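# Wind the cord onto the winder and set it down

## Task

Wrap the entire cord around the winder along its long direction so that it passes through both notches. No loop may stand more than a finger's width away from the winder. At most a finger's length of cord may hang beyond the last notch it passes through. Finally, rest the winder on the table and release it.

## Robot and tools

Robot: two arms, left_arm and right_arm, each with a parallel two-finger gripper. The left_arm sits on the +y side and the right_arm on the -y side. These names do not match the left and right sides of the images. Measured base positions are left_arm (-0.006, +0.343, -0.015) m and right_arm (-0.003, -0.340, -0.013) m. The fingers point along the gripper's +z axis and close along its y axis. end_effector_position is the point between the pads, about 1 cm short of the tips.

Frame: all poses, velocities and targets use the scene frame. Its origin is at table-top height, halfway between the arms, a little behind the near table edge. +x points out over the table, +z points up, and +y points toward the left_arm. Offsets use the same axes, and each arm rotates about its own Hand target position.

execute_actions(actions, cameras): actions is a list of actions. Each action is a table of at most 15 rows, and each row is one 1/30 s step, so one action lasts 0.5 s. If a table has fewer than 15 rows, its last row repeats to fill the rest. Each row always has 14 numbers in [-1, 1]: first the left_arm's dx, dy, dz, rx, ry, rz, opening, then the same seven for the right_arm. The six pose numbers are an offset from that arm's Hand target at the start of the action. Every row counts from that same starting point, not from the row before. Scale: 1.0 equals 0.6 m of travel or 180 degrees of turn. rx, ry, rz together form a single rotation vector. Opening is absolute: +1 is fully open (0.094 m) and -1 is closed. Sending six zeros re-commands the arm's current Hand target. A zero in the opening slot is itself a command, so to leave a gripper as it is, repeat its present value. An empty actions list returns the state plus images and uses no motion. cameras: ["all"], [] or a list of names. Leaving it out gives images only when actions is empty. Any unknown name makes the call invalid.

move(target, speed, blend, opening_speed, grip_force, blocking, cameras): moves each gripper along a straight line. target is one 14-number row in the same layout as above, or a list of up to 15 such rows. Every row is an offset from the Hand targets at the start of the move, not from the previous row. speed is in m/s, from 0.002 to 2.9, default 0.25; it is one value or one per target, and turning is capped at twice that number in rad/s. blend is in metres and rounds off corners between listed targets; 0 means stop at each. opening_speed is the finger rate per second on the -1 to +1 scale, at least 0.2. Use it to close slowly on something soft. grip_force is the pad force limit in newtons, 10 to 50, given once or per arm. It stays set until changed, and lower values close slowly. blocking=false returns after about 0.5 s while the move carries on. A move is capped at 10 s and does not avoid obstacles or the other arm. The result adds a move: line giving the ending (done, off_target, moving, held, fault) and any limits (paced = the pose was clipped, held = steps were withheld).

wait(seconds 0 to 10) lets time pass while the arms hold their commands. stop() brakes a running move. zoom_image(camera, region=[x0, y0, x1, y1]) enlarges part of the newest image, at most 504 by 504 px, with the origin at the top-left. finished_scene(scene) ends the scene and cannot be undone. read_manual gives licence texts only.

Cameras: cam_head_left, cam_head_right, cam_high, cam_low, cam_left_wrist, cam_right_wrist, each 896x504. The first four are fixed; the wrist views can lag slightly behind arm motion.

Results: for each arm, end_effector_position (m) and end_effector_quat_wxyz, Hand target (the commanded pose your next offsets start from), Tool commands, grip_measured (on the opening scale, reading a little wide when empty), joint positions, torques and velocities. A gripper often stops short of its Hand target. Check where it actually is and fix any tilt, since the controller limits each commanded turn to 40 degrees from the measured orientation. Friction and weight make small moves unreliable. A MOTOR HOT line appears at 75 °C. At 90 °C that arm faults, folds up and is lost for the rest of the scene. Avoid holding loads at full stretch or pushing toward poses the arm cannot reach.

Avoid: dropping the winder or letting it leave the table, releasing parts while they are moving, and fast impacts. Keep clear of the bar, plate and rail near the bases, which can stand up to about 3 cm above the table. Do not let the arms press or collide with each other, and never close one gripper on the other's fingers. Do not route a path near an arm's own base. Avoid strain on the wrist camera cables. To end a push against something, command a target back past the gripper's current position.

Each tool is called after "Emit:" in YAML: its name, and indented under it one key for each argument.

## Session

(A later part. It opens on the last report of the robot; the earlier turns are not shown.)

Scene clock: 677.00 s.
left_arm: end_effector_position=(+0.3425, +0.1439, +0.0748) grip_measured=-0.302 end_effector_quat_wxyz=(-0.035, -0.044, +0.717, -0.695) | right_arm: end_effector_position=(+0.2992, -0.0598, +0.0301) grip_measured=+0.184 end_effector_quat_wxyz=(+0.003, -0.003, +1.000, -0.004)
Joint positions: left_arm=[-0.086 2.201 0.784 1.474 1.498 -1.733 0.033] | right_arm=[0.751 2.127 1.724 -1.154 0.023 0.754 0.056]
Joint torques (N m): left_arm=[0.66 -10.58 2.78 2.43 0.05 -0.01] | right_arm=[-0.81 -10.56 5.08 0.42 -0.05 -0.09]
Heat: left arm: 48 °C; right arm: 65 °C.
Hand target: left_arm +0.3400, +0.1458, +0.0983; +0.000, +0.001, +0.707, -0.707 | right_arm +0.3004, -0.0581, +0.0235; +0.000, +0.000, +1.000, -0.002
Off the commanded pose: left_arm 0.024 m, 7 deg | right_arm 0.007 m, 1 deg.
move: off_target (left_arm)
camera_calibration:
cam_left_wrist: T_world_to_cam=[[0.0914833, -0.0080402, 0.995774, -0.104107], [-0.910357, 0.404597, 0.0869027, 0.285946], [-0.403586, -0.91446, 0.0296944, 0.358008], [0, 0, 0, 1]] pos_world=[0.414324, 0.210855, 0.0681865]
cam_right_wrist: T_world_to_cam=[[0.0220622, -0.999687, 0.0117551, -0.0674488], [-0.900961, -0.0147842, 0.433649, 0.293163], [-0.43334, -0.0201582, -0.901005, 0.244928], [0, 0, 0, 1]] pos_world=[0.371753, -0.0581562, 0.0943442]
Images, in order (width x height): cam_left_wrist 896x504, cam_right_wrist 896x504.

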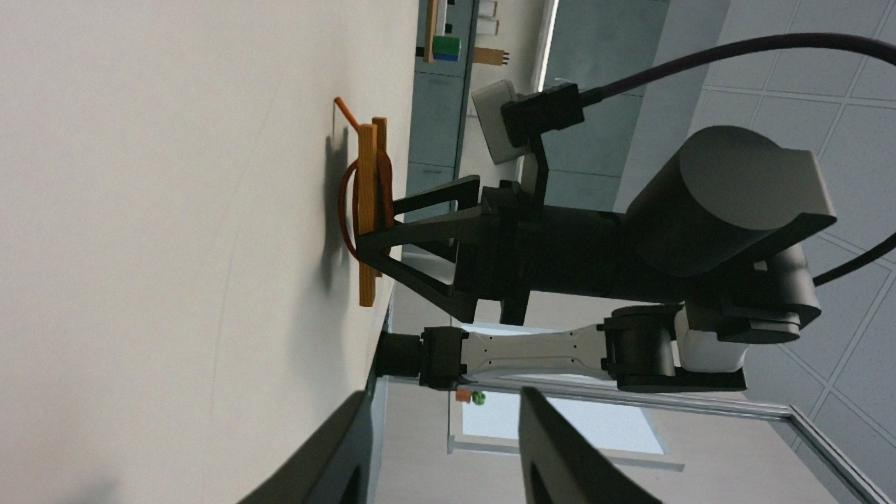

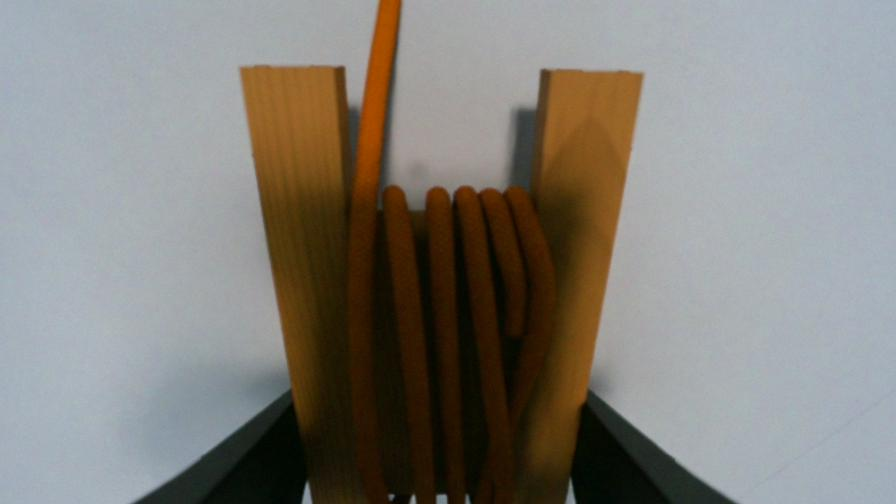

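Continue down to contact at pinch z≈.015.

Emit:
move:
  target: [0,0,0,0,0,0,-0.3,0,0,-0.024,0,0,0,-0.2]
  speed: 0.04
  cameras: ["cam_left_wrist","cam_right_wrist"]

Scene clock: 681.20 s.
left_arm: end_effector_position=(+0.3424, +0.1439, +0.0748) grip_measured=-0.302 end_effector_quat_wxyz=(-0.035, -0.044, +0.717, -0.695) | right_arm: end_effector_position=(+0.2991, -0.0597, +0.0164) grip_measured=+0.184 end_effector_quat_wxyz=(+0.003, -0.003, +1.000, -0.004)
Joint positions: left_arm=[-0.086 2.201 0.784 1.474 1.498 -1.733 0.033] | right_arm=[0.751 2.138 1.687 -1.106 0.023 0.754 0.056]
Joint torques (N m): left_arm=[0.69 -10.55 2.85 2.42 0.06 -0.02] | right_arm=[-0.64 -10.37 4.64 0.46 -0.06 -0.11]
Heat: left arm: 49 °C; right arm: 65 °C.
Hand target: left_arm +0.3400, +0.1458, +0.0983; +0.000, +0.001, +0.707, -0.707 | right_arm +0.3003, -0.0582, +0.0090; +0.000, +0.000, +1.000, -0.002
Off the commanded pose: left_arm 0.024 m, 7 deg | right_arm 0.008 m, 1 deg.
move: off_target (left_arm)
camera_calibration:
cam_left_wrist: T_world_to_cam=[[0.0914868, -0.00807248, 0.995774, -0.104101], [-0.910229, 0.404883, 0.0869096, 0.285832], [-0.403874, -0.914333, 0.0296937, 0.358101], [0, 0, 0, 1]] pos_world=[0.414324, 0.210855, 0.0681865]
cam_right_wrist: T_world_to_cam=[[0.0221052, -0.999683, 0.0120619, -0.0672244], [-0.900806, -0.0146826, 0.433974, 0.298981], [-0.433659, -0.0204585, -0.900845, 0.23254], [0, 0, 0, 1]] pos_world=[0.371653, -0.0580559, 0.0805435]
Images, in order (width x height): cam_left_wrist 896x504, cam_right_wrist 896x504.

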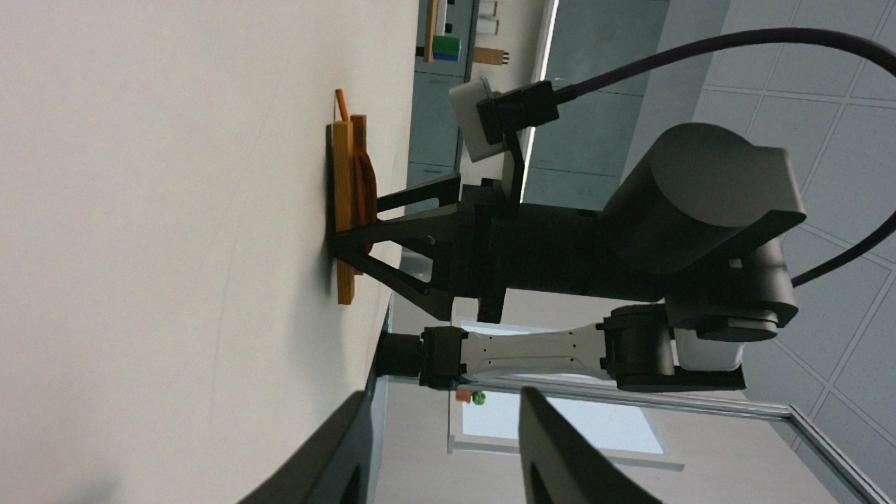

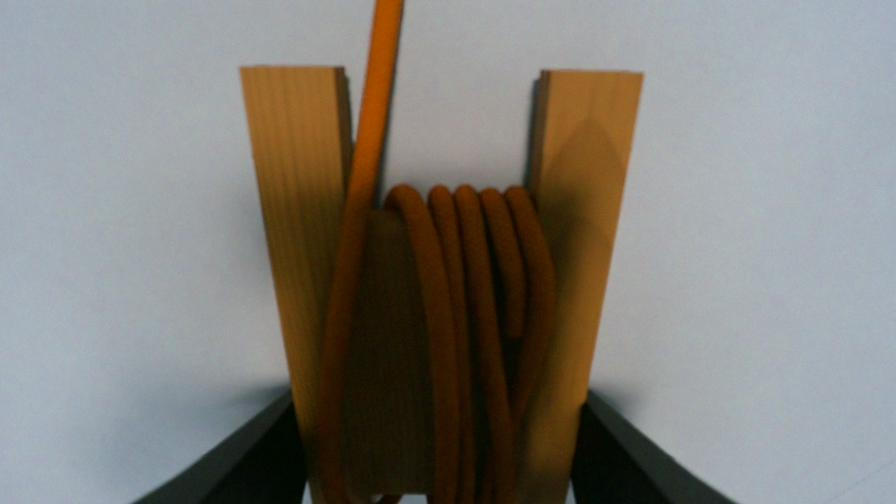

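Emit:
move:
  target:
    - [0,0,0,0,0,0,-0.3,0,0,0,0,0,0,0.45]
    - [0,0,0,0,0,0,-0.3,0,0,0.16,0,0,0,0.45]
  speed: 0.1
  opening_speed: 0.4
  cameras: ["cam_left_wrist","cam_right_wrist","cam_low"]

Emit:
zoom_image:
  camera: "cam_left_wrist"
  region: [280, 60, 480, 340]

Scene clock: 690.13 s.
left_arm: end_effector_position=(+0.3424, +0.1439, +0.0748) grip_measured=-0.302 end_effector_quat_wxyz=(-0.035, -0.044, +0.717, -0.695) | right_arm: end_effector_position=(+0.2991, -0.0611, +0.0946) grip_measured=+0.447 end_effector_quat_wxyz=(-0.006, -0.003, +1.000, -0.013)
Joint positions: left_arm=[-0.086 2.201 0.784 1.474 1.498 -1.733 0.033] | right_arm=[0.751 2.138 1.998 -1.444 0.023 0.754 0.068]
Joint torques (N m): left_arm=[0.69 -10.56 2.81 2.43 0.05 -0.02] | right_arm=[-0.35 -12.94 7.21 0.12 -0.02 0.01]
Heat: left arm: 50 °C; right arm: 65 °C.
Hand target: left_arm +0.3400, +0.1458, +0.0983; +0.000, +0.001, +0.707, -0.707 | right_arm +0.3003, -0.0582, +0.1051; +0.000, +0.000, +1.000, -0.002
Off the commanded pose: left_arm 0.024 m, 7 deg | right_arm 0.011 m, 1 deg.
move: off_target (left_arm, right_arm)
camera_calibration:
cam_left_wrist: T_world_to_cam=[[0.0914868, -0.00807248, 0.995774, -0.104101], [-0.910229, 0.404883, 0.0869096, 0.285832], [-0.403874, -0.914333, 0.0296937, 0.358101], [0, 0, 0, 1]] pos_world=[0.414324, 0.210855, 0.0681865]
cam_right_wrist: T_world_to_cam=[[0.0228057, -0.999304, 0.0295274, -0.0714451], [-0.892524, -0.00704433, 0.450945, 0.261452], [-0.450423, -0.036638, -0.892063, 0.306136], [0, 0, 0, 1]] pos_world=[0.372872, -0.0583375, 0.157302]
Images, in order (width x height): cam_low 896x504, cam_left_wrist 896x504, cam_right_wrist 896x504.

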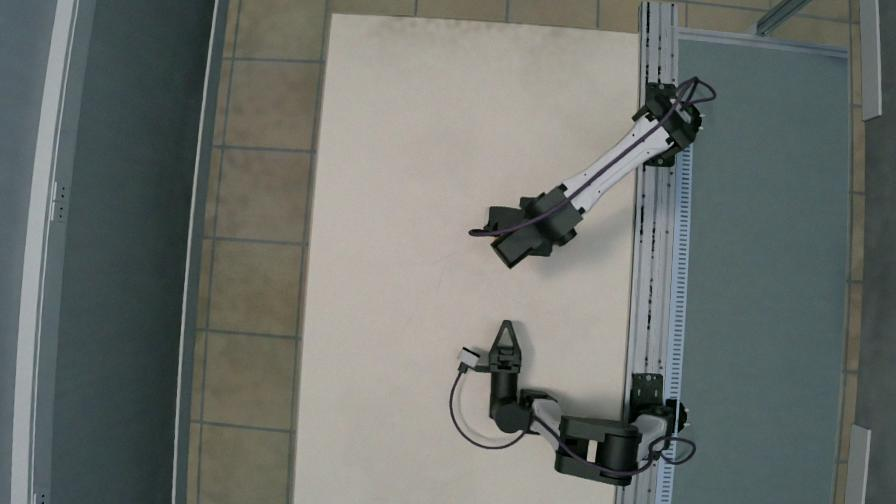

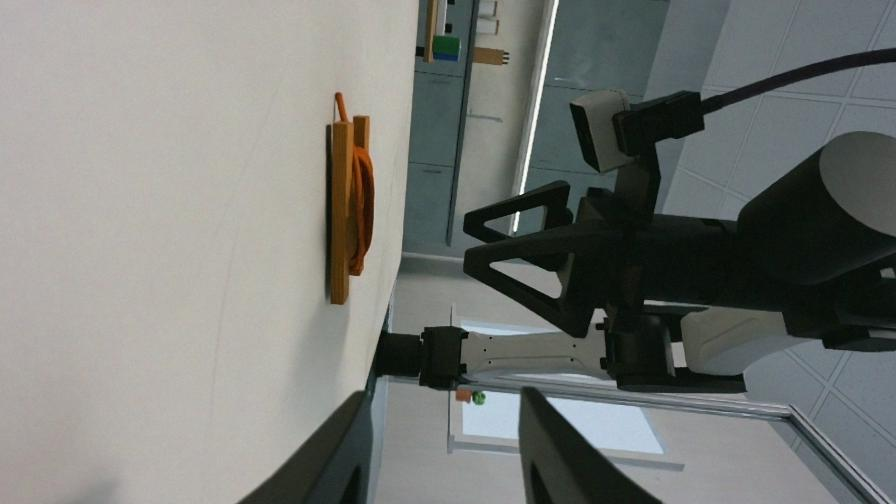

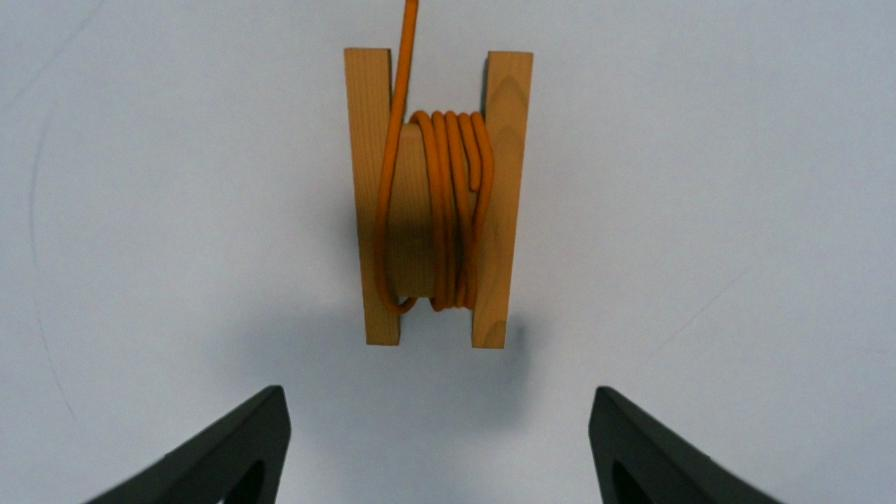

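Scaled by 1.800 from the camera's 896x504 image, which has a finer 1280x720 frame.

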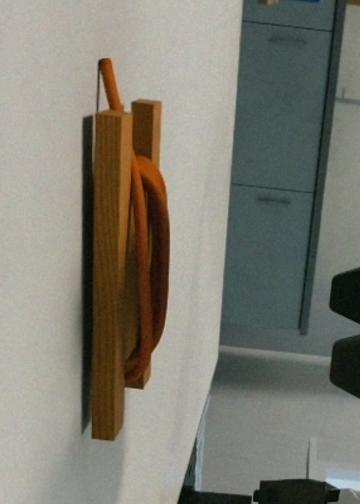

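Emit:
finished_scene:
  scene: 1

The scene is finished: the task was done.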